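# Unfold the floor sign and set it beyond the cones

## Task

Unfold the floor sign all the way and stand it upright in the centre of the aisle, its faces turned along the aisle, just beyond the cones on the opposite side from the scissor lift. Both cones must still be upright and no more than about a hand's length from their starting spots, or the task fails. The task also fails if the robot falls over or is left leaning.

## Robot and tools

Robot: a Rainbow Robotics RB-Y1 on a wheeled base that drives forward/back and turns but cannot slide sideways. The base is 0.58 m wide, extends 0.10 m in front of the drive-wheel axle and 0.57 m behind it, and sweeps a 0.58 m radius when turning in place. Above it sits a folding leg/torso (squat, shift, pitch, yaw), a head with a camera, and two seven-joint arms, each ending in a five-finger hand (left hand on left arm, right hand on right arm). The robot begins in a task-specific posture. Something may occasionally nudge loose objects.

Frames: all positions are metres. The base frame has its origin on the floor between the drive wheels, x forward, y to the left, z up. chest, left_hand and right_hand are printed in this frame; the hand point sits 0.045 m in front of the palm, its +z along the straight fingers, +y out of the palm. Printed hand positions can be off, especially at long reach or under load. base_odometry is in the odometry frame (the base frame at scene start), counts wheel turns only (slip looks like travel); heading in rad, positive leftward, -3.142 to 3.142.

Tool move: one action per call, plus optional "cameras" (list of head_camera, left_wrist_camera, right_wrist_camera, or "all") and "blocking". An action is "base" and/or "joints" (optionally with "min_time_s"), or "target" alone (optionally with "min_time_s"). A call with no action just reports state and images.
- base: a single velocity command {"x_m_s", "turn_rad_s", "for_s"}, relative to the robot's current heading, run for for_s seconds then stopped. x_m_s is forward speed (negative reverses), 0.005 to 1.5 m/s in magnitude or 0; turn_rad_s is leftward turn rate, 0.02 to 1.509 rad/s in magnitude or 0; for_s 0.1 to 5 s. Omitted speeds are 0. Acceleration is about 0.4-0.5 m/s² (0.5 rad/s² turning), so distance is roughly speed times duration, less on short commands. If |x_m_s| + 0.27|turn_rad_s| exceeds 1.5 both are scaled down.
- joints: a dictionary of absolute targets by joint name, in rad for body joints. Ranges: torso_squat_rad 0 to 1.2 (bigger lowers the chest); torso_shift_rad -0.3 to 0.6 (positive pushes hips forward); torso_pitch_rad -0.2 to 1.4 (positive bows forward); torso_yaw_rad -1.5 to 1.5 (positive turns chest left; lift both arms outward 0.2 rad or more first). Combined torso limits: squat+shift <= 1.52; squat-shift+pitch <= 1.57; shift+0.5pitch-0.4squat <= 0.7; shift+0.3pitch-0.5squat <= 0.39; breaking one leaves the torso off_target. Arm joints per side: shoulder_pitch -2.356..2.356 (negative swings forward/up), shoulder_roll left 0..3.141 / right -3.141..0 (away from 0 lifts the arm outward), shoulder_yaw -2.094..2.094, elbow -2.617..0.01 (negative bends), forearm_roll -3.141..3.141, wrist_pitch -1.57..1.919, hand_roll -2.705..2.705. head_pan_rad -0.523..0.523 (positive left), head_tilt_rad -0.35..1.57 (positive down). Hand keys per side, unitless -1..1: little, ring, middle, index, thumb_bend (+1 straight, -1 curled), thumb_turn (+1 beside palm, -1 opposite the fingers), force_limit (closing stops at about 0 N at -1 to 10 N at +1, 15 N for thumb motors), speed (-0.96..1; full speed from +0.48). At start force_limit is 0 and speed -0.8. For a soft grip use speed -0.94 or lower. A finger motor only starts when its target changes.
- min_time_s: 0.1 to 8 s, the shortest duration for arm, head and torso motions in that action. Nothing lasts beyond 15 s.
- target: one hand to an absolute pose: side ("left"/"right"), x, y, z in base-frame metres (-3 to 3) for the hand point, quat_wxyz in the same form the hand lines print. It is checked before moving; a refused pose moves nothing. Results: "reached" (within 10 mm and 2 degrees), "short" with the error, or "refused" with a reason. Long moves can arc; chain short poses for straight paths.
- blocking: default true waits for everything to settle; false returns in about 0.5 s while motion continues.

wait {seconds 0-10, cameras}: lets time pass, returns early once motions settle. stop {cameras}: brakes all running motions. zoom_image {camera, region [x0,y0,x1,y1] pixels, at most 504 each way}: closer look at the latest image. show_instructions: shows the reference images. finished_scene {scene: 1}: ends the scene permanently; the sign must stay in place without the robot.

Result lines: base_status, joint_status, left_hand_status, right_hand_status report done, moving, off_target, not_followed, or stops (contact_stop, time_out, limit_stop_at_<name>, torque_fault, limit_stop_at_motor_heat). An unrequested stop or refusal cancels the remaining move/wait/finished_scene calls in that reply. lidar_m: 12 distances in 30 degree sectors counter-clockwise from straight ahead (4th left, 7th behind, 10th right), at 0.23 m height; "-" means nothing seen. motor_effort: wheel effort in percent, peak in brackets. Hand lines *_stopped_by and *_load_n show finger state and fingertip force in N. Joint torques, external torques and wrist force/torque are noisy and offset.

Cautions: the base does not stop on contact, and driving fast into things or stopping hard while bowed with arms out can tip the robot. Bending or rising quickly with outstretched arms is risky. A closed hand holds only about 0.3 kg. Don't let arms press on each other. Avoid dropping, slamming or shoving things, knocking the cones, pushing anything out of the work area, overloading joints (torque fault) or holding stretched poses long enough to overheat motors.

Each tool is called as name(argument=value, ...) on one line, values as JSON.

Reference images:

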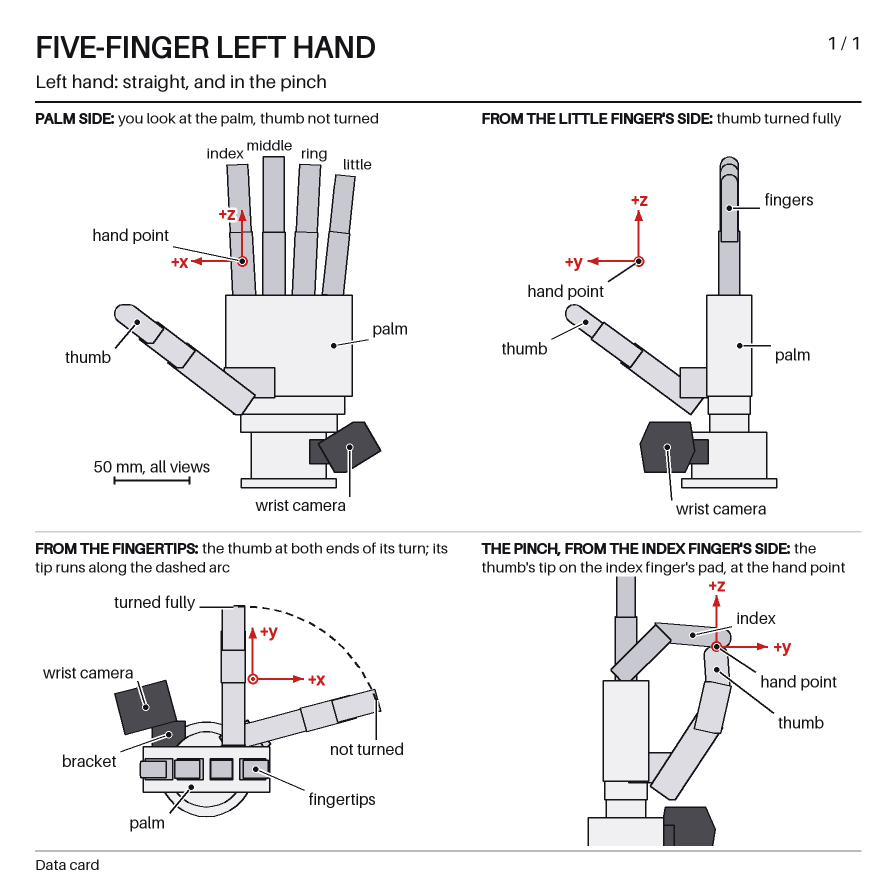

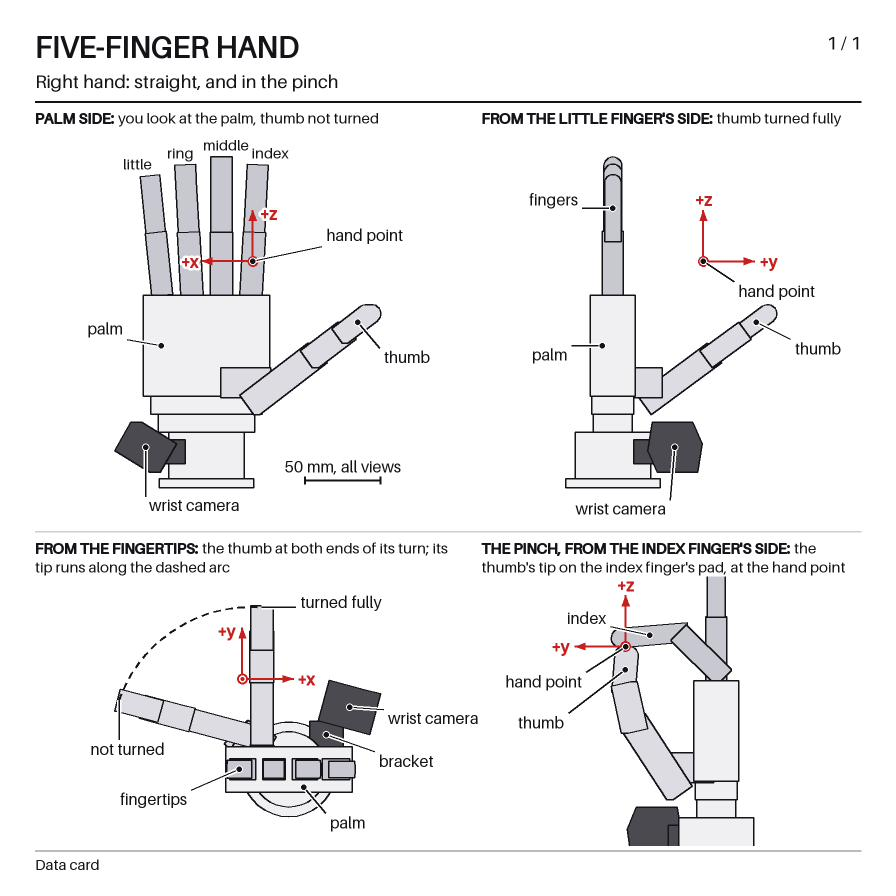

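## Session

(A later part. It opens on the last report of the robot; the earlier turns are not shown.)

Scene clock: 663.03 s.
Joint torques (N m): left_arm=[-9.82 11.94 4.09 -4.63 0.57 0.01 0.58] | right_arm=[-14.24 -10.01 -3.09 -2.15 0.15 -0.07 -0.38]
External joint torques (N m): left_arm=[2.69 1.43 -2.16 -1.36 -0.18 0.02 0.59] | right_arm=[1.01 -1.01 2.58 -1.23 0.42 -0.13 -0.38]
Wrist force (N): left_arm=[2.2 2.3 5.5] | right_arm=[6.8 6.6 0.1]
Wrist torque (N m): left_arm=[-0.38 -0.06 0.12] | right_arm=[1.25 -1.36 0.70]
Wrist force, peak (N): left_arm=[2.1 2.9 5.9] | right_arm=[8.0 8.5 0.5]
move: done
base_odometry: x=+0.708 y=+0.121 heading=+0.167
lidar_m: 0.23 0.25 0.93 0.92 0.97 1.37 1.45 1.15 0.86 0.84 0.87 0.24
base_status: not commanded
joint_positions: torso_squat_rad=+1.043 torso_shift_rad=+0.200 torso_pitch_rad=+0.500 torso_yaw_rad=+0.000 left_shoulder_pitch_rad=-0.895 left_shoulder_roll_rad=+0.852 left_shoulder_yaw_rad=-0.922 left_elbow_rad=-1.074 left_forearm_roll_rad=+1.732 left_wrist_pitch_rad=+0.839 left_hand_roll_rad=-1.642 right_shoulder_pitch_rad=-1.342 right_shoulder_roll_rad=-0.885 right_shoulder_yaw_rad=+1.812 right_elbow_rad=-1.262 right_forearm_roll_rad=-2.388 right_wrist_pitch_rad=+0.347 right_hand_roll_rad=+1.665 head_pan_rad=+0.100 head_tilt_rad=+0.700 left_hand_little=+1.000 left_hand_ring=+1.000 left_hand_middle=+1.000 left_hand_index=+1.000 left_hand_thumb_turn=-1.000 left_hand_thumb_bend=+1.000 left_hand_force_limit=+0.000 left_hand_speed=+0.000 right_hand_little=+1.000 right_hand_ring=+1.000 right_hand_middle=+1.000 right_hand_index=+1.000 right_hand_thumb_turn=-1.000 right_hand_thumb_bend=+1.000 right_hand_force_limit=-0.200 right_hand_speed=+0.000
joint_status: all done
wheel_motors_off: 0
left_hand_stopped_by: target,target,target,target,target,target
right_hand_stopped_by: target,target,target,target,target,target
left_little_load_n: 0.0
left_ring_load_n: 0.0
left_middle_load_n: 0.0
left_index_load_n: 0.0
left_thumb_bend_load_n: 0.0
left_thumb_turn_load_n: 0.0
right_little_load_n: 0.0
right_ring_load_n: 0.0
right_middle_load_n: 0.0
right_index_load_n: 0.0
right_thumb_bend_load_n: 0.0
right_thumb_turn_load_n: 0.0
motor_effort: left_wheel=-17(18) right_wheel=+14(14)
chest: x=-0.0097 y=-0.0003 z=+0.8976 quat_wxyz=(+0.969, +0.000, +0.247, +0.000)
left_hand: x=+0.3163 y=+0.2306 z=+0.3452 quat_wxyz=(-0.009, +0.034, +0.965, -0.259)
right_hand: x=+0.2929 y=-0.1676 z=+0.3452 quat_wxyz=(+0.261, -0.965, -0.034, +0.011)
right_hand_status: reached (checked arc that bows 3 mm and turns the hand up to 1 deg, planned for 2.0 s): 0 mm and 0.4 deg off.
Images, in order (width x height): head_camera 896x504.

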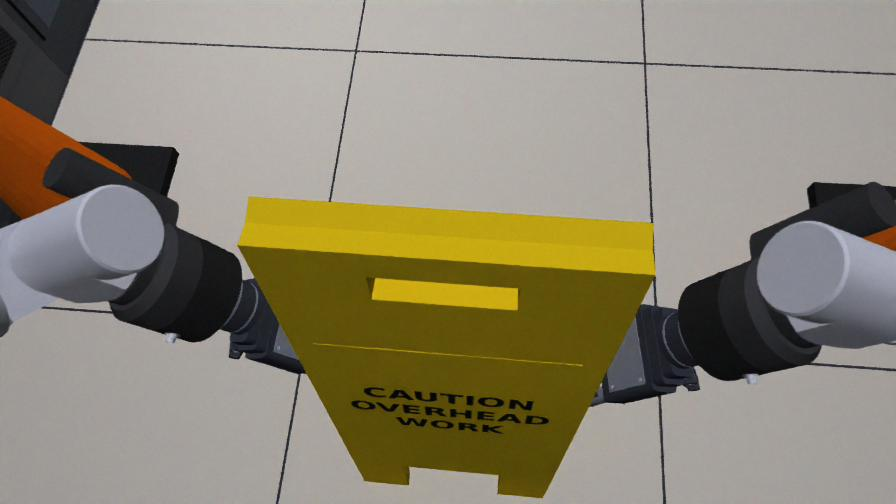

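move(target={"side": "left", "x": 0.292, "y": 0.231, "z": 0.345, "quat_wxyz": [-0.009, 0.034, 0.965, -0.258]}, min_time_s=3, cameras=["head_camera"])

move(target={"side": "right", "x": 0.268, "y": -0.168, "z": 0.345, "quat_wxyz": [-0.2581, 0.9649, 0.034, -0.009]}, min_time_s=3, cameras=["head_camera"])

Scene clock: 666.67 s.
Joint torques (N m): left_arm=[-8.24 11.42 2.55 -5.03 0.31 -0.05 0.51] | right_arm=[-14.45 -9.7 -3.57 -1.82 -0.02 0.09 -0.23]
External joint torques (N m): left_arm=[3.04 0.83 -3.85 -1.52 -0.4 0.03 0.51] | right_arm=[0.81 -0.7 2.1 -0.9 0.25 0.03 -0.23]
Wrist force (N): left_arm=[0.1 2.3 5.3] | right_arm=[5.6 7.3 0.6]
Wrist torque (N m): left_arm=[-0.39 0.00 0.04] | right_arm=[1.37 -1.28 0.63]
Wrist force, peak (N): left_arm=[2.0 2.6 6.3] | right_arm=[7.5 7.6 0.3]
move: done
base_odometry: x=+0.708 y=+0.121 heading=+0.167
lidar_m: 0.22 0.23 0.94 0.92 0.97 1.38 1.46 1.13 0.86 0.83 0.87 0.23
base_status: not commanded
joint_positions: torso_squat_rad=+1.043 torso_shift_rad=+0.200 torso_pitch_rad=+0.500 torso_yaw_rad=+0.000 left_shoulder_pitch_rad=-0.831 left_shoulder_roll_rad=+0.908 left_shoulder_yaw_rad=-0.940 left_elbow_rad=-1.208 left_forearm_roll_rad=+1.697 left_wrist_pitch_rad=+0.780 left_hand_roll_rad=-1.575 right_shoulder_pitch_rad=-1.342 right_shoulder_roll_rad=-0.885 right_shoulder_yaw_rad=+1.812 right_elbow_rad=-1.262 right_forearm_roll_rad=-2.388 right_wrist_pitch_rad=+0.347 right_hand_roll_rad=+1.665 head_pan_rad=+0.100 head_tilt_rad=+0.700 left_hand_little=+1.000 left_hand_ring=+1.000 left_hand_middle=+1.000 left_hand_index=+1.000 left_hand_thumb_turn=-1.000 left_hand_thumb_bend=+1.000 left_hand_force_limit=+0.000 left_hand_speed=+0.000 right_hand_little=+1.000 right_hand_ring=+1.000 right_hand_middle=+1.000 right_hand_index=+1.000 right_hand_thumb_turn=-1.000 right_hand_thumb_bend=+1.000 right_hand_force_limit=-0.200 right_hand_speed=+0.000
joint_status: all done
wheel_motors_off: 0
left_hand_stopped_by: target,target,target,target,target,target
right_hand_stopped_by: target,target,target,target,target,target
left_little_load_n: 0.0
left_ring_load_n: 0.0
left_middle_load_n: 0.0
left_index_load_n: 0.0
left_thumb_bend_load_n: 0.0
left_thumb_turn_load_n: 0.0
right_little_load_n: 0.0
right_ring_load_n: 0.0
right_middle_load_n: 0.0
right_index_load_n: 0.0
right_thumb_bend_load_n: 0.0
right_thumb_turn_load_n: 0.0
motor_effort: left_wheel=-14(18) right_wheel=+14(14)
chest: x=-0.0097 y=-0.0003 z=+0.8976 quat_wxyz=(+0.969, +0.000, +0.247, +0.000)
left_hand: x=+0.2926 y=+0.2307 z=+0.3453 quat_wxyz=(-0.009, +0.034, +0.965, -0.259)
left_hand_status: reached (checked arc that bows 6 mm and turns the hand up to 1 deg, planned for 3.0 s): 1 mm and 0.1 deg off.
right_hand: x=+0.2929 y=-0.1676 z=+0.3452 quat_wxyz=(+0.261, -0.965, -0.034, +0.012)
Images, in order (width x height): head_camera 896x504.

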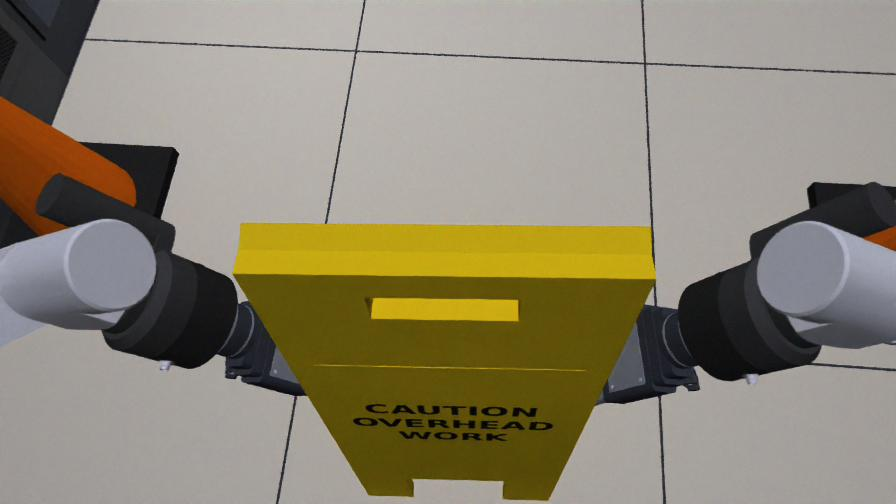

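Scene clock: 670.00 s.
Joint torques (N m): left_arm=[-8.81 11.43 3.64 -4.8 0.31 0 0.33] | right_arm=[-11.86 -9.5 -2.88 -2.98 0.12 0.11 -0.33]
External joint torques (N m): left_arm=[2.47 0.84 -2.76 -1.29 -0.39 0.08 0.33] | right_arm=[2.53 -0.59 2.6 -1.55 0.33 0.07 -0.33]
Wrist force (N): left_arm=[2.0 2.3 5.0] | right_arm=[7.3 7.4 0.7]
Wrist torque (N m): left_arm=[-0.27 -0.10 0.12] | right_arm=[1.27 -1.31 0.77]
Wrist force, peak (N): left_arm=[2.6 2.9 5.9] | right_arm=[7.9 8.6 0.4]
move: done
base_odometry: x=+0.708 y=+0.121 heading=+0.167
lidar_m: 0.21 0.21 0.93 0.92 0.97 1.38 1.46 1.15 0.86 0.83 0.87 0.22
base_status: not commanded
joint_positions: torso_squat_rad=+1.043 torso_shift_rad=+0.200 torso_pitch_rad=+0.500 torso_yaw_rad=+0.000 left_shoulder_pitch_rad=-0.831 left_shoulder_roll_rad=+0.908 left_shoulder_yaw_rad=-0.940 left_elbow_rad=-1.208 left_forearm_roll_rad=+1.697 left_wrist_pitch_rad=+0.780 left_hand_roll_rad=-1.575 right_shoulder_pitch_rad=-1.339 right_shoulder_roll_rad=-0.920 right_shoulder_yaw_rad=+1.856 right_elbow_rad=-1.365 right_forearm_roll_rad=-2.364 right_wrist_pitch_rad=+0.269 right_hand_roll_rad=+1.635 head_pan_rad=+0.100 head_tilt_rad=+0.700 left_hand_little=+1.000 left_hand_ring=+1.000 left_hand_middle=+1.000 left_hand_index=+1.000 left_hand_thumb_turn=-1.000 left_hand_thumb_bend=+1.000 left_hand_force_limit=+0.000 left_hand_speed=+0.000 right_hand_little=+1.000 right_hand_ring=+1.000 right_hand_middle=+1.000 right_hand_index=+1.000 right_hand_thumb_turn=-1.000 right_hand_thumb_bend=+1.000 right_hand_force_limit=-0.200 right_hand_speed=+0.000
joint_status: all done
wheel_motors_off: 0
left_hand_stopped_by: target,target,target,target,target,target
right_hand_stopped_by: target,target,target,target,target,target
left_little_load_n: -0.5
left_ring_load_n: 0.0
left_middle_load_n: 0.0
left_index_load_n: -0.5
left_thumb_bend_load_n: 0.0
left_thumb_turn_load_n: 0.0
right_little_load_n: 0.0
right_ring_load_n: 0.0
right_middle_load_n: 0.0
right_index_load_n: 0.0
right_thumb_bend_load_n: 0.0
right_thumb_turn_load_n: 0.0
motor_effort: left_wheel=-13(18) right_wheel=+14(14)
chest: x=-0.0097 y=-0.0003 z=+0.8976 quat_wxyz=(+0.969, +0.000, +0.247, +0.000)
left_hand: x=+0.2924 y=+0.2307 z=+0.3452 quat_wxyz=(-0.009, +0.034, +0.965, -0.259)
right_hand: x=+0.2681 y=-0.1672 z=+0.3455 quat_wxyz=(+0.264, -0.964, -0.033, +0.014)
right_hand_status: reached (checked arc that bows 4 mm and turns the hand up to 1 deg, planned for 3.0 s): 1 mm and 1.0 deg off.
Images, in order (width x height): head_camera 896x504.

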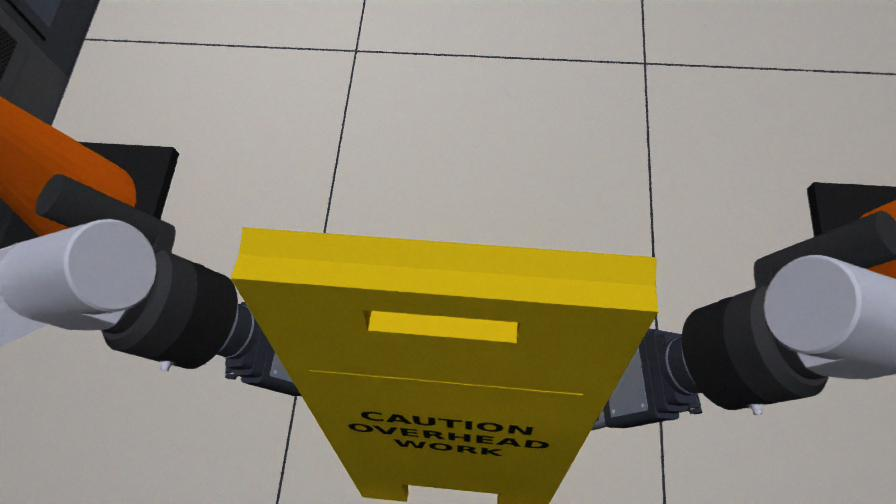

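move(target={"side":"left","x":0.276,"y":0.2307,"z":0.3452,"quat_wxyz":[-0.009,0.034,0.965,-0.258]}, min_time_s=2, cameras=["head_camera"])

Scene clock: 673.23 s.
Joint torques (N m): left_arm=[-7.99 11.82 2.19 -5.09 0.4 -0.1 0.25] | right_arm=[-12.61 -9.68 -3.06 -2.41 -0.01 0.09 -0.37]
External joint torques (N m): left_arm=[2.55 1.21 -4.18 -1.43 -0.28 0.01 0.25] | right_arm=[1.78 -0.76 2.42 -0.99 0.2 0.05 -0.37]
Wrist force (N): left_arm=[0.6 2.5 5.3] | right_arm=[6.2 7.4 0.4]
Wrist torque (N m): left_arm=[-0.31 -0.10 0.03] | right_arm=[1.39 -1.42 0.73]
Wrist force, peak (N): left_arm=[1.4 3.6 5.7] | right_arm=[8.0 8.0 1.1]
move: done
base_odometry: x=+0.708 y=+0.121 heading=+0.167
lidar_m: 0.20 0.21 0.94 0.92 0.97 1.38 1.46 1.14 0.85 0.83 0.87 0.21
base_status: not commanded
joint_positions: torso_squat_rad=+1.043 torso_shift_rad=+0.200 torso_pitch_rad=+0.500 torso_yaw_rad=+0.000 left_shoulder_pitch_rad=-0.794 left_shoulder_roll_rad=+0.938 left_shoulder_yaw_rad=-0.950 left_elbow_rad=-1.278 left_forearm_roll_rad=+1.679 left_wrist_pitch_rad=+0.750 left_hand_roll_rad=-1.543 right_shoulder_pitch_rad=-1.339 right_shoulder_roll_rad=-0.920 right_shoulder_yaw_rad=+1.856 right_elbow_rad=-1.365 right_forearm_roll_rad=-2.364 right_wrist_pitch_rad=+0.269 right_hand_roll_rad=+1.635 head_pan_rad=+0.100 head_tilt_rad=+0.700 left_hand_little=+1.000 left_hand_ring=+1.000 left_hand_middle=+1.000 left_hand_index=+1.000 left_hand_thumb_turn=-1.000 left_hand_thumb_bend=+1.000 left_hand_force_limit=+0.000 left_hand_speed=+0.000 right_hand_little=+1.000 right_hand_ring=+1.000 right_hand_middle=+1.000 right_hand_index=+1.000 right_hand_thumb_turn=-1.000 right_hand_thumb_bend=+1.000 right_hand_force_limit=-0.200 right_hand_speed=+0.000
joint_status: all done
wheel_motors_off: 0
left_hand_stopped_by: target,target,target,target,target,target
right_hand_stopped_by: target,target,target,target,target,target
left_little_load_n: 0.0
left_ring_load_n: 0.0
left_middle_load_n: 0.0
left_index_load_n: 0.0
left_thumb_bend_load_n: 0.0
left_thumb_turn_load_n: 0.0
right_little_load_n: 0.0
right_ring_load_n: 0.0
right_middle_load_n: 0.0
right_index_load_n: 0.0
right_thumb_bend_load_n: -0.5
right_thumb_turn_load_n: 0.0
motor_effort: left_wheel=-18(18) right_wheel=+14(14)
chest: x=-0.0097 y=-0.0003 z=+0.8976 quat_wxyz=(+0.969, +0.000, +0.247, +0.000)
left_hand: x=+0.2764 y=+0.2300 z=+0.3454 quat_wxyz=(-0.011, +0.034, +0.965, -0.261)
left_hand_status: reached (checked arc that bows 3 mm and turns the hand up to 1 deg, planned for 2.0 s): 1 mm and 0.4 deg off.
right_hand: x=+0.2679 y=-0.1672 z=+0.3454 quat_wxyz=(+0.264, -0.964, -0.033, +0.015)
Images, in order (width x height): head_camera 896x504.

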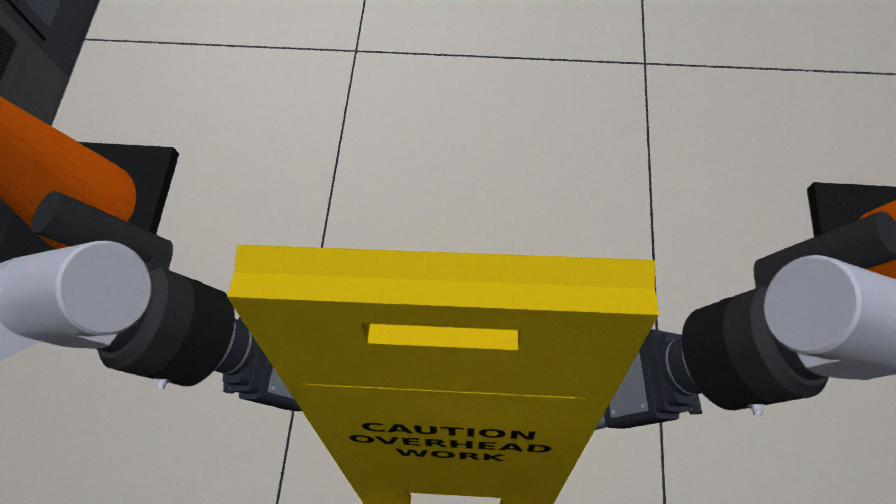

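move(target={"side":"right","x":0.2545,"y":-0.1672,"z":0.3455,"quat_wxyz":[-0.2581,0.9649,0.034,-0.009]}, min_time_s=2, cameras=["head_camera"])

Scene clock: 675.70 s.
Joint torques (N m): left_arm=[-8.08 12.11 3.47 -4.99 0.44 -0.07 0.42] | right_arm=[-13.61 -9.69 -2.79 -2.74 0.13 -0.21 -0.23]
External joint torques (N m): left_arm=[2.46 1.51 -2.9 -1.33 -0.25 0.03 0.42] | right_arm=[0.36 -0.93 2.48 -1.05 0.28 -0.2 -0.24]
Wrist force (N): left_arm=[2.4 2.3 5.1] | right_arm=[5.9 7.9 0.1]
Wrist torque (N m): left_arm=[-0.34 -0.17 0.13] | right_arm=[1.46 -1.32 0.71]
Wrist force, peak (N): left_arm=[2.6 3.0 5.5] | right_arm=[8.9 7.5 -0.1]
move: done
base_odometry: x=+0.708 y=+0.121 heading=+0.167
lidar_m: 0.19 0.20 0.93 0.92 0.97 1.37 1.45 1.13 0.86 0.83 0.87 0.20
base_status: not commanded
joint_positions: torso_squat_rad=+1.043 torso_shift_rad=+0.200 torso_pitch_rad=+0.500 torso_yaw_rad=+0.000 left_shoulder_pitch_rad=-0.793 left_shoulder_roll_rad=+0.938 left_shoulder_yaw_rad=-0.950 left_elbow_rad=-1.278 left_forearm_roll_rad=+1.679 left_wrist_pitch_rad=+0.750 left_hand_roll_rad=-1.543 right_shoulder_pitch_rad=-1.353 right_shoulder_roll_rad=-0.934 right_shoulder_yaw_rad=+1.908 right_elbow_rad=-1.432 right_forearm_roll_rad=-2.344 right_wrist_pitch_rad=+0.200 right_hand_roll_rad=+1.601 head_pan_rad=+0.100 head_tilt_rad=+0.700 left_hand_little=+1.000 left_hand_ring=+1.000 left_hand_middle=+1.000 left_hand_index=+1.000 left_hand_thumb_turn=-1.000 left_hand_thumb_bend=+1.000 left_hand_force_limit=+0.000 left_hand_speed=+0.000 right_hand_little=+1.000 right_hand_ring=+1.000 right_hand_middle=+1.000 right_hand_index=+1.000 right_hand_thumb_turn=-1.000 right_hand_thumb_bend=+1.000 right_hand_force_limit=-0.200 right_hand_speed=+0.000
joint_status: all done
wheel_motors_off: 0
left_hand_stopped_by: target,target,target,target,target,target
right_hand_stopped_by: target,target,target,target,target,target
left_little_load_n: 0.0
left_ring_load_n: 0.0
left_middle_load_n: 0.0
left_index_load_n: 0.0
left_thumb_bend_load_n: 0.0
left_thumb_turn_load_n: 0.0
right_little_load_n: 0.0
right_ring_load_n: 0.0
right_middle_load_n: 0.0
right_index_load_n: 0.0
right_thumb_bend_load_n: 0.0
right_thumb_turn_load_n: 0.0
motor_effort: left_wheel=-17(19) right_wheel=+14(14)
chest: x=-0.0096 y=-0.0003 z=+0.8976 quat_wxyz=(+0.969, +0.000, +0.247, +0.000)
left_hand: x=+0.2762 y=+0.2300 z=+0.3453 quat_wxyz=(-0.011, +0.034, +0.965, -0.261)
right_hand: x=+0.2543 y=-0.1670 z=+0.3458 quat_wxyz=(+0.263, -0.964, -0.033, +0.012)
right_hand_status: reached (checked arc that bows 2 mm and turns the hand up to 0 deg, planned for 2.0 s): 0 mm and 0.7 deg off.
Images, in order (width x height): head_camera 896x504.

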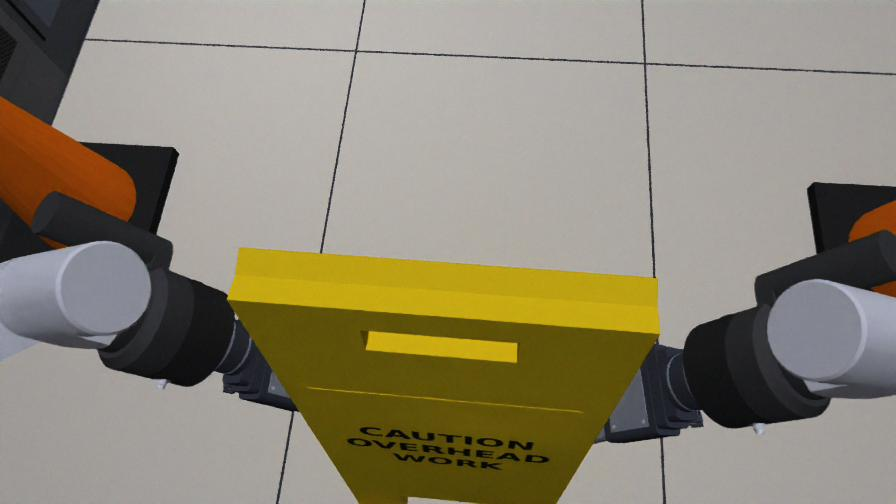

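move(target={"side":"right","x":0.267,"y":-0.1672,"z":0.3455,"quat_wxyz":[-0.2581,0.9649,0.034,-0.009]}, min_time_s=2)

move(target={"side":"left","x":0.287,"y":0.2307,"z":0.3452,"quat_wxyz":[-0.009,0.034,0.965,-0.258]}, min_time_s=2, cameras=["head_camera"])

Scene clock: 678.47 s.
Joint torques (N m): left_arm=[-8.5 11.87 3.23 -5.01 0.34 0.13 0.64] | right_arm=[-14.52 -7.63 -6.68 -1.12 -0.51 0 -0.24]
External joint torques (N m): left_arm=[2.03 1.26 -3.14 -1.35 -0.34 0.24 0.65] | right_arm=[-0.09 1.11 -1.3 0.3 -0.35 0.02 -0.24]
Wrist force (N): left_arm=[1.5 2.9 5.3] | right_arm=[5.4 7.2 0.5]
Wrist torque (N m): left_arm=[-0.19 0.05 0.08] | right_arm=[1.31 -1.28 0.65]
Wrist force, peak (N): left_arm=[2.1 2.8 5.6] | right_arm=[6.7 7.9 0.4]
move: done
base_odometry: x=+0.708 y=+0.121 heading=+0.167
lidar_m: 0.18 0.20 0.93 0.92 0.97 1.38 1.45 1.16 0.86 0.84 0.87 0.20
base_status: not commanded
joint_positions: torso_squat_rad=+1.043 torso_shift_rad=+0.200 torso_pitch_rad=+0.500 torso_yaw_rad=+0.000 left_shoulder_pitch_rad=-0.793 left_shoulder_roll_rad=+0.938 left_shoulder_yaw_rad=-0.950 left_elbow_rad=-1.278 left_forearm_roll_rad=+1.679 left_wrist_pitch_rad=+0.750 left_hand_roll_rad=-1.543 right_shoulder_pitch_rad=-1.368 right_shoulder_roll_rad=-0.919 right_shoulder_yaw_rad=+1.904 right_elbow_rad=-1.397 right_forearm_roll_rad=-2.348 right_wrist_pitch_rad=+0.221 right_hand_roll_rad=+1.596 head_pan_rad=+0.100 head_tilt_rad=+0.700 left_hand_little=+1.000 left_hand_ring=+1.000 left_hand_middle=+1.000 left_hand_index=+1.000 left_hand_thumb_turn=-1.000 left_hand_thumb_bend=+1.000 left_hand_force_limit=+0.000 left_hand_speed=+0.000 right_hand_little=+1.000 right_hand_ring=+1.000 right_hand_middle=+1.000 right_hand_index=+1.000 right_hand_thumb_turn=-1.000 right_hand_thumb_bend=+1.000 right_hand_force_limit=-0.200 right_hand_speed=+0.000
joint_status: all done
wheel_motors_off: 0
left_hand_stopped_by: target,target,target,target,target,target
right_hand_stopped_by: target,target,target,target,target,target
left_little_load_n: 0.0
left_ring_load_n: 0.0
left_middle_load_n: 0.0
left_index_load_n: 0.0
left_thumb_bend_load_n: 0.0
left_thumb_turn_load_n: 0.0
right_little_load_n: 0.0
right_ring_load_n: 0.0
right_middle_load_n: 0.0
right_index_load_n: 0.0
right_thumb_bend_load_n: 0.0
right_thumb_turn_load_n: 0.0
motor_effort: left_wheel=-14(18) right_wheel=+14(14)
chest: x=-0.0096 y=-0.0003 z=+0.8976 quat_wxyz=(+0.969, +0.000, +0.247, +0.000)
left_hand: x=+0.2762 y=+0.2300 z=+0.3453 quat_wxyz=(-0.011, +0.034, +0.965, -0.261)
right_hand: x=+0.2667 y=-0.1674 z=+0.3458 quat_wxyz=(+0.258, -0.965, -0.034, +0.009)
right_hand_status: reached (checked arc that bows 1 mm and turns the hand up to 1 deg, planned for 2.0 s): 1 mm and 0.1 deg off.
pictures: none

Scene clock: 680.80 s.
Joint torques (N m): left_arm=[-10.96 9.91 7.84 -3.39 1.06 0.11 -0.02] | right_arm=[-14.3 -7.61 -6.27 -1.2 -0.42 0.15 -0.32]
External joint torques (N m): left_arm=[0.02 -0.69 1.43 0.18 0.38 0.21 -0.02] | right_arm=[0.14 1.13 -0.89 0.23 -0.27 0.17 -0.32]
Wrist force (N): left_arm=[2.0 2.1 5.9] | right_arm=[5.5 7.1 0.5]
Wrist torque (N m): left_arm=[-0.34 -0.03 0.10] | right_arm=[1.29 -1.31 0.68]
Wrist force, peak (N): left_arm=[2.9 2.0 5.7] | right_arm=[6.6 7.6 0.1]
move: done
base_odometry: x=+0.708 y=+0.121 heading=+0.167
lidar_m: 0.18 0.20 0.94 0.92 0.98 1.38 1.45 1.15 0.86 0.83 0.87 0.19
base_status: not commanded
joint_positions: torso_squat_rad=+1.043 torso_shift_rad=+0.200 torso_pitch_rad=+0.500 torso_yaw_rad=+0.000 left_shoulder_pitch_rad=-0.817 left_shoulder_roll_rad=+0.923 left_shoulder_yaw_rad=-0.947 left_elbow_rad=-1.242 left_forearm_roll_rad=+1.682 left_wrist_pitch_rad=+0.764 left_hand_roll_rad=-1.553 right_shoulder_pitch_rad=-1.368 right_shoulder_roll_rad=-0.919 right_shoulder_yaw_rad=+1.904 right_elbow_rad=-1.397 right_forearm_roll_rad=-2.348 right_wrist_pitch_rad=+0.221 right_hand_roll_rad=+1.596 head_pan_rad=+0.100 head_tilt_rad=+0.700 left_hand_little=+1.000 left_hand_ring=+1.000 left_hand_middle=+1.000 left_hand_index=+1.000 left_hand_thumb_turn=-1.000 left_hand_thumb_bend=+1.000 left_hand_force_limit=+0.000 left_hand_speed=+0.000 right_hand_little=+1.000 right_hand_ring=+1.000 right_hand_middle=+1.000 right_hand_index=+1.000 right_hand_thumb_turn=-1.000 right_hand_thumb_bend=+1.000 right_hand_force_limit=-0.200 right_hand_speed=+0.000
joint_status: all done
wheel_motors_off: 0
left_hand_stopped_by: target,target,target,target,target,target
right_hand_stopped_by: target,target,target,target,target,target
left_little_load_n: 0.0
left_ring_load_n: 0.0
left_middle_load_n: 0.0
left_index_load_n: 0.0
left_thumb_bend_load_n: 0.0
left_thumb_turn_load_n: 0.0
right_little_load_n: 0.0
right_ring_load_n: 0.0
right_middle_load_n: 0.0
right_index_load_n: 0.0
right_thumb_bend_load_n: 0.0
right_thumb_turn_load_n: 0.0
motor_effort: left_wheel=-15(19) right_wheel=+14(14)
chest: x=-0.0096 y=-0.0003 z=+0.8976 quat_wxyz=(+0.969, +0.000, +0.247, +0.000)
left_hand: x=+0.2864 y=+0.2308 z=+0.3454 quat_wxyz=(-0.009, +0.034, +0.966, -0.258)
left_hand_status: reached (checked arc that bows 1 mm and turns the hand up to 1 deg, planned for 2.0 s): 1 mm and 0.1 deg off.
right_hand: x=+0.2667 y=-0.1674 z=+0.3458 quat_wxyz=(+0.258, -0.965, -0.034, +0.009)
Images, in order (width x height): head_camera 896x504.

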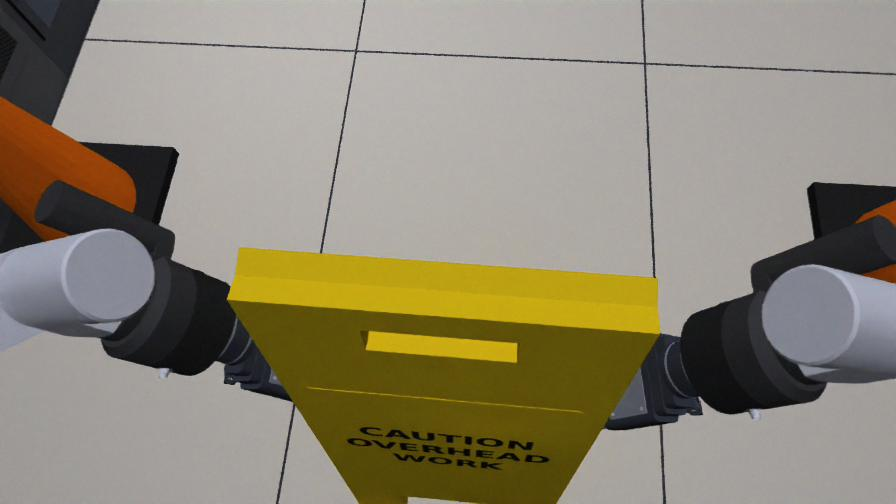

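move(target={"side":"left","x":0.287,"y":0.262,"z":0.3452,"quat_wxyz":[-0.009,0.034,0.965,-0.258]}, min_time_s=2)

move(target={"side":"left","x":0.287,"y":0.294,"z":0.3452,"quat_wxyz":[-0.009,0.034,0.965,-0.258]}, min_time_s=2, cameras=["head_camera"])

Scene clock: 683.33 s.
Joint torques (N m): left_arm=[-8.37 13.08 7.43 -2.7 1.06 0.12 -0.07] | right_arm=[-14.41 -8.12 -6.25 -1.01 -0.52 -0.06 -0.28]
External joint torques (N m): left_arm=[2.23 1.44 1.06 0.44 0.36 0.14 -0.06] | right_arm=[0.03 0.62 -0.87 0.41 -0.36 -0.04 -0.28]
Wrist force (N): left_arm=[2.2 2.9 5.5] | right_arm=[5.5 7.4 0.0]
Wrist torque (N m): left_arm=[-0.24 -0.06 0.14] | right_arm=[1.35 -1.28 0.65]
Wrist force, peak (N): left_arm=[2.5 2.9 5.8] | right_arm=[6.6 7.6 0.5]
move: done
base_odometry: x=+0.708 y=+0.121 heading=+0.167
lidar_m: 0.19 0.21 0.94 0.91 0.97 1.38 1.45 1.14 0.86 0.84 0.88 0.19
base_status: not commanded
joint_positions: torso_squat_rad=+1.043 torso_shift_rad=+0.200 torso_pitch_rad=+0.500 torso_yaw_rad=+0.000 left_shoulder_pitch_rad=-0.790 left_shoulder_roll_rad=+0.954 left_shoulder_yaw_rad=-0.912 left_elbow_rad=-1.201 left_forearm_roll_rad=+1.744 left_wrist_pitch_rad=+0.789 left_hand_roll_rad=-1.655 right_shoulder_pitch_rad=-1.368 right_shoulder_roll_rad=-0.919 right_shoulder_yaw_rad=+1.904 right_elbow_rad=-1.397 right_forearm_roll_rad=-2.348 right_wrist_pitch_rad=+0.221 right_hand_roll_rad=+1.596 head_pan_rad=+0.100 head_tilt_rad=+0.700 left_hand_little=+1.000 left_hand_ring=+1.000 left_hand_middle=+1.000 left_hand_index=+1.000 left_hand_thumb_turn=-1.000 left_hand_thumb_bend=+1.000 left_hand_force_limit=+0.000 left_hand_speed=+0.000 right_hand_little=+1.000 right_hand_ring=+1.000 right_hand_middle=+1.000 right_hand_index=+1.000 right_hand_thumb_turn=-1.000 right_hand_thumb_bend=+1.000 right_hand_force_limit=-0.200 right_hand_speed=+0.000
joint_status: all done
wheel_motors_off: 0
left_hand_stopped_by: target,target,target,target,target,target
right_hand_stopped_by: target,target,target,target,target,target
left_little_load_n: 0.0
left_ring_load_n: -0.5
left_middle_load_n: 0.0
left_index_load_n: 0.0
left_thumb_bend_load_n: 0.0
left_thumb_turn_load_n: 0.0
right_little_load_n: 0.0
right_ring_load_n: 0.0
right_middle_load_n: 0.0
right_index_load_n: 0.0
right_thumb_bend_load_n: 0.0
right_thumb_turn_load_n: 0.0
motor_effort: left_wheel=-14(19) right_wheel=+13(14)
chest: x=-0.0096 y=-0.0003 z=+0.8976 quat_wxyz=(+0.969, +0.000, +0.247, +0.000)
left_hand: x=+0.2869 y=+0.2610 z=+0.3456 quat_wxyz=(-0.006, +0.034, +0.967, -0.254)
left_hand_status: reached (checked arc that bows 1 mm and turns the hand up to 1 deg, planned for 2.0 s): 1 mm and 0.5 deg off.
right_hand: x=+0.2667 y=-0.1674 z=+0.3458 quat_wxyz=(+0.258, -0.965, -0.034, +0.009)
pictures: none

Scene clock: 685.67 s.
Joint torques (N m): left_arm=[-7.4 13.93 7.19 -2.36 1.25 0.16 -0.13] | right_arm=[-14.74 -7.87 -6.33 -0.96 -0.5 -0.01 -0.28]
External joint torques (N m): left_arm=[2.9 1.15 1.02 0.22 0.52 0.01 -0.12] | right_arm=[-0.3 0.87 -0.95 0.47 -0.34 0.02 -0.28]
Wrist force (N): left_arm=[1.9 2.5 5.5] | right_arm=[5.9 6.9 0.0]
Wrist torque (N m): left_arm=[-0.28 0.02 0.09] | right_arm=[1.29 -1.33 0.68]
Wrist force, peak (N): left_arm=[2.0 2.8 6.1] | right_arm=[6.6 7.3 0.6]
move: done
base_odometry: x=+0.708 y=+0.121 heading=+0.167
lidar_m: 0.19 0.20 0.93 0.92 0.97 1.37 1.45 1.13 0.87 0.83 0.87 0.20
base_status: not commanded
joint_positions: torso_squat_rad=+1.043 torso_shift_rad=+0.200 torso_pitch_rad=+0.500 torso_yaw_rad=+0.000 left_shoulder_pitch_rad=-0.769 left_shoulder_roll_rad=+0.965 left_shoulder_yaw_rad=-0.862 left_elbow_rad=-1.103 left_forearm_roll_rad=+1.832 left_wrist_pitch_rad=+0.852 left_hand_roll_rad=-1.808 right_shoulder_pitch_rad=-1.368 right_shoulder_roll_rad=-0.919 right_shoulder_yaw_rad=+1.904 right_elbow_rad=-1.397 right_forearm_roll_rad=-2.348 right_wrist_pitch_rad=+0.221 right_hand_roll_rad=+1.596 head_pan_rad=+0.100 head_tilt_rad=+0.700 left_hand_little=+1.000 left_hand_ring=+1.000 left_hand_middle=+1.000 left_hand_index=+1.000 left_hand_thumb_turn=-1.000 left_hand_thumb_bend=+1.000 left_hand_force_limit=+0.000 left_hand_speed=+0.000 right_hand_little=+1.000 right_hand_ring=+1.000 right_hand_middle=+1.000 right_hand_index=+1.000 right_hand_thumb_turn=-1.000 right_hand_thumb_bend=+1.000 right_hand_force_limit=-0.200 right_hand_speed=+0.000
joint_status: all done
wheel_motors_off: 0
left_hand_stopped_by: target,target,target,target,target,target
right_hand_stopped_by: target,target,target,target,target,target
left_little_load_n: 0.0
left_ring_load_n: 0.0
left_middle_load_n: 0.0
left_index_load_n: 0.0
left_thumb_bend_load_n: 0.0
left_thumb_turn_load_n: 0.0
right_little_load_n: 0.0
right_ring_load_n: 0.0
right_middle_load_n: -0.5
right_index_load_n: 0.0
right_thumb_bend_load_n: 0.0
right_thumb_turn_load_n: 0.0
motor_effort: left_wheel=-17(18) right_wheel=+14(14)
chest: x=-0.0096 y=-0.0003 z=+0.8976 quat_wxyz=(+0.969, +0.000, +0.247, +0.000)
left_hand: x=+0.2869 y=+0.2936 z=+0.3453 quat_wxyz=(-0.009, +0.034, +0.966, -0.258)
left_hand_status: reached (checked arc that bows 2 mm and turns the hand up to 1 deg, planned for 2.0 s): 0 mm and 0.1 deg off.
right_hand: x=+0.2667 y=-0.1674 z=+0.3458 quat_wxyz=(+0.258, -0.965, -0.034, +0.009)
Images, in order (width x height): head_camera 896x504.

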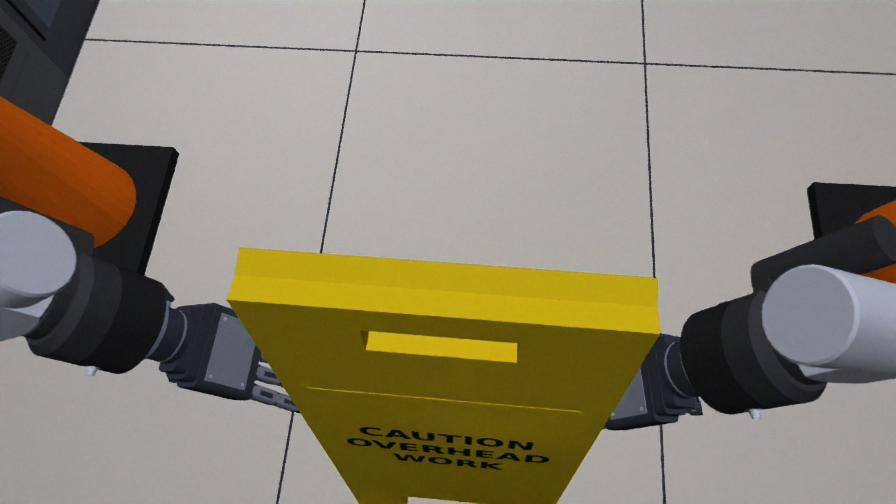

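move(target={"side":"right","x":0.267,"y":-0.2,"z":0.3455,"quat_wxyz":[-0.2581,0.9649,0.034,-0.009]}, min_time_s=2)

move(target={"side":"right","x":0.267,"y":-0.235,"z":0.3455,"quat_wxyz":[-0.2581,0.9649,0.034,-0.009]}, min_time_s=2, cameras=["head_camera"])

Scene clock: 688.30 s.
Joint torques (N m): left_arm=[-7.9 14.37 7.52 -2.7 1.14 0.24 0.04] | right_arm=[-12.17 -10.8 -6.3 -1.06 -0.54 0.17 0.02]
External joint torques (N m): left_arm=[2.41 1.59 1.35 -0.13 0.41 0.1 0.05] | right_arm=[1.53 -0.99 -1.04 0.22 -0.34 0.13 0.01]
Wrist force (N): left_arm=[1.8 2.2 5.4] | right_arm=[6.3 7.1 0.2]
Wrist torque (N m): left_arm=[-0.32 -0.03 0.06] | right_arm=[1.33 -1.40 0.81]
Wrist force, peak (N): left_arm=[2.6 2.4 6.0] | right_arm=[6.5 7.7 0.9]
move: done
base_odometry: x=+0.708 y=+0.121 heading=+0.167
lidar_m: 0.19 0.21 0.93 0.92 0.96 1.39 1.45 1.14 0.86 0.84 0.87 0.20
base_status: not commanded
joint_positions: torso_squat_rad=+1.043 torso_shift_rad=+0.200 torso_pitch_rad=+0.500 torso_yaw_rad=+0.000 left_shoulder_pitch_rad=-0.769 left_shoulder_roll_rad=+0.965 left_shoulder_yaw_rad=-0.862 left_elbow_rad=-1.103 left_forearm_roll_rad=+1.832 left_wrist_pitch_rad=+0.852 left_hand_roll_rad=-1.808 right_shoulder_pitch_rad=-1.310 right_shoulder_roll_rad=-0.985 right_shoulder_yaw_rad=+1.847 right_elbow_rad=-1.387 right_forearm_roll_rad=-2.350 right_wrist_pitch_rad=+0.268 right_hand_roll_rad=+1.674 head_pan_rad=+0.100 head_tilt_rad=+0.700 left_hand_little=+1.000 left_hand_ring=+1.000 left_hand_middle=+1.000 left_hand_index=+1.000 left_hand_thumb_turn=-1.000 left_hand_thumb_bend=+1.000 left_hand_force_limit=+0.000 left_hand_speed=+0.000 right_hand_little=+1.000 right_hand_ring=+1.000 right_hand_middle=+1.000 right_hand_index=+1.000 right_hand_thumb_turn=-1.000 right_hand_thumb_bend=+1.000 right_hand_force_limit=-0.200 right_hand_speed=+0.000
joint_status: all done
wheel_motors_off: 0
left_hand_stopped_by: target,target,target,target,target,target
right_hand_stopped_by: target,target,target,target,target,target
left_little_load_n: 0.0
left_ring_load_n: 0.0
left_middle_load_n: 0.0
left_index_load_n: 0.0
left_thumb_bend_load_n: 0.0
left_thumb_turn_load_n: 0.0
right_little_load_n: 0.0
right_ring_load_n: 0.0
right_middle_load_n: 0.0
right_index_load_n: 0.0
right_thumb_bend_load_n: 0.0
right_thumb_turn_load_n: 0.0
motor_effort: left_wheel=-13(18) right_wheel=+14(14)
chest: x=-0.0096 y=-0.0003 z=+0.8976 quat_wxyz=(+0.969, +0.000, +0.247, +0.000)
left_hand: x=+0.2869 y=+0.2936 z=+0.3453 quat_wxyz=(-0.009, +0.034, +0.966, -0.258)
right_hand: x=+0.2665 y=-0.2004 z=+0.3453 quat_wxyz=(+0.251, -0.967, -0.034, +0.007)
right_hand_status: reached (checked arc that bows 1 mm and turns the hand up to 1 deg, planned for 2.0 s): 1 mm and 0.9 deg off.
pictures: none

Scene clock: 690.63 s.
Joint torques (N m): left_arm=[-8.27 13.99 7.41 -2.16 1.22 0.38 -0.09] | right_arm=[-11.21 -12.07 -6.28 -0.88 -0.62 0.23 0.08]
External joint torques (N m): left_arm=[2.04 1.21 1.23 0.41 0.49 0.24 -0.09] | right_arm=[1.48 -0.72 -1.02 0.19 -0.33 0.03 0.07]
Wrist force (N): left_arm=[1.9 1.9 4.9] | right_arm=[5.8 6.6 0.1]
Wrist torque (N m): left_arm=[-0.33 -0.04 0.06] | right_arm=[1.27 -1.26 0.72]
Wrist force, peak (N): left_arm=[1.7 2.5 6.2] | right_arm=[6.5 7.8 -0.2]
move: done
base_odometry: x=+0.708 y=+0.121 heading=+0.167
lidar_m: 0.19 0.21 0.94 0.92 0.97 1.37 1.46 1.14 0.86 0.83 0.87 0.20
base_status: not commanded
joint_positions: torso_squat_rad=+1.043 torso_shift_rad=+0.200 torso_pitch_rad=+0.500 torso_yaw_rad=+0.000 left_shoulder_pitch_rad=-0.769 left_shoulder_roll_rad=+0.965 left_shoulder_yaw_rad=-0.862 left_elbow_rad=-1.103 left_forearm_roll_rad=+1.832 left_wrist_pitch_rad=+0.852 left_hand_roll_rad=-1.808 right_shoulder_pitch_rad=-1.202 right_shoulder_roll_rad=-1.052 right_shoulder_yaw_rad=+1.714 right_elbow_rad=-1.333 right_forearm_roll_rad=-2.393 right_wrist_pitch_rad=+0.375 right_hand_roll_rad=+1.828 head_pan_rad=+0.100 head_tilt_rad=+0.700 left_hand_little=+1.000 left_hand_ring=+1.000 left_hand_middle=+1.000 left_hand_index=+1.000 left_hand_thumb_turn=-1.000 left_hand_thumb_bend=+1.000 left_hand_force_limit=+0.000 left_hand_speed=+0.000 right_hand_little=+1.000 right_hand_ring=+1.000 right_hand_middle=+1.000 right_hand_index=+1.000 right_hand_thumb_turn=-1.000 right_hand_thumb_bend=+1.000 right_hand_force_limit=-0.200 right_hand_speed=+0.000
joint_status: all done
wheel_motors_off: 0
left_hand_stopped_by: target,target,target,target,target,target
right_hand_stopped_by: target,target,target,target,target,target
left_little_load_n: 0.0
left_ring_load_n: 0.0
left_middle_load_n: 0.0
left_index_load_n: 0.0
left_thumb_bend_load_n: 0.0
left_thumb_turn_load_n: 0.0
right_little_load_n: 0.0
right_ring_load_n: 0.0
right_middle_load_n: 0.0
right_index_load_n: 0.0
right_thumb_bend_load_n: 0.0
right_thumb_turn_load_n: 0.0
motor_effort: left_wheel=-12(18) right_wheel=+14(14)
chest: x=-0.0096 y=-0.0003 z=+0.8976 quat_wxyz=(+0.969, +0.000, +0.247, +0.000)
left_hand: x=+0.2869 y=+0.2936 z=+0.3453 quat_wxyz=(-0.009, +0.034, +0.966, -0.258)
right_hand: x=+0.2669 y=-0.2350 z=+0.3457 quat_wxyz=(+0.256, -0.966, -0.034, +0.008)
right_hand_status: reached (checked arc that bows 3 mm and turns the hand up to 1 deg, planned for 2.0 s): 0 mm and 0.3 deg off.
Images, in order (width x height): head_camera 896x504.

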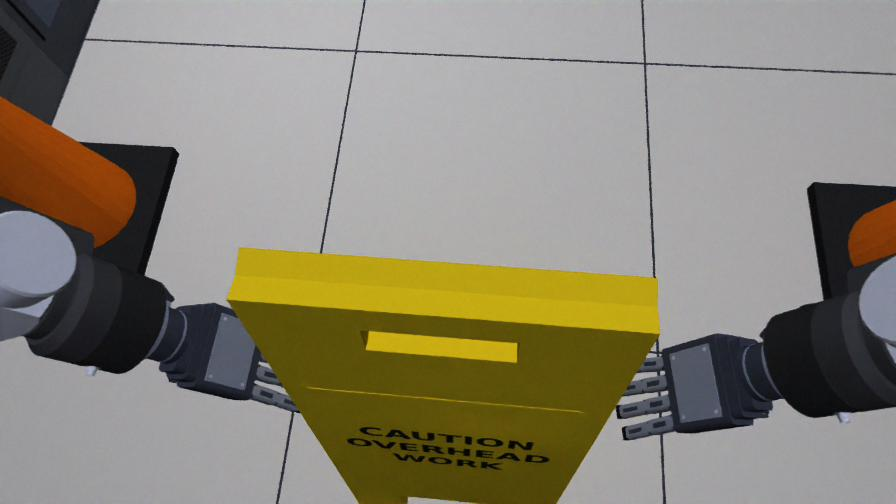

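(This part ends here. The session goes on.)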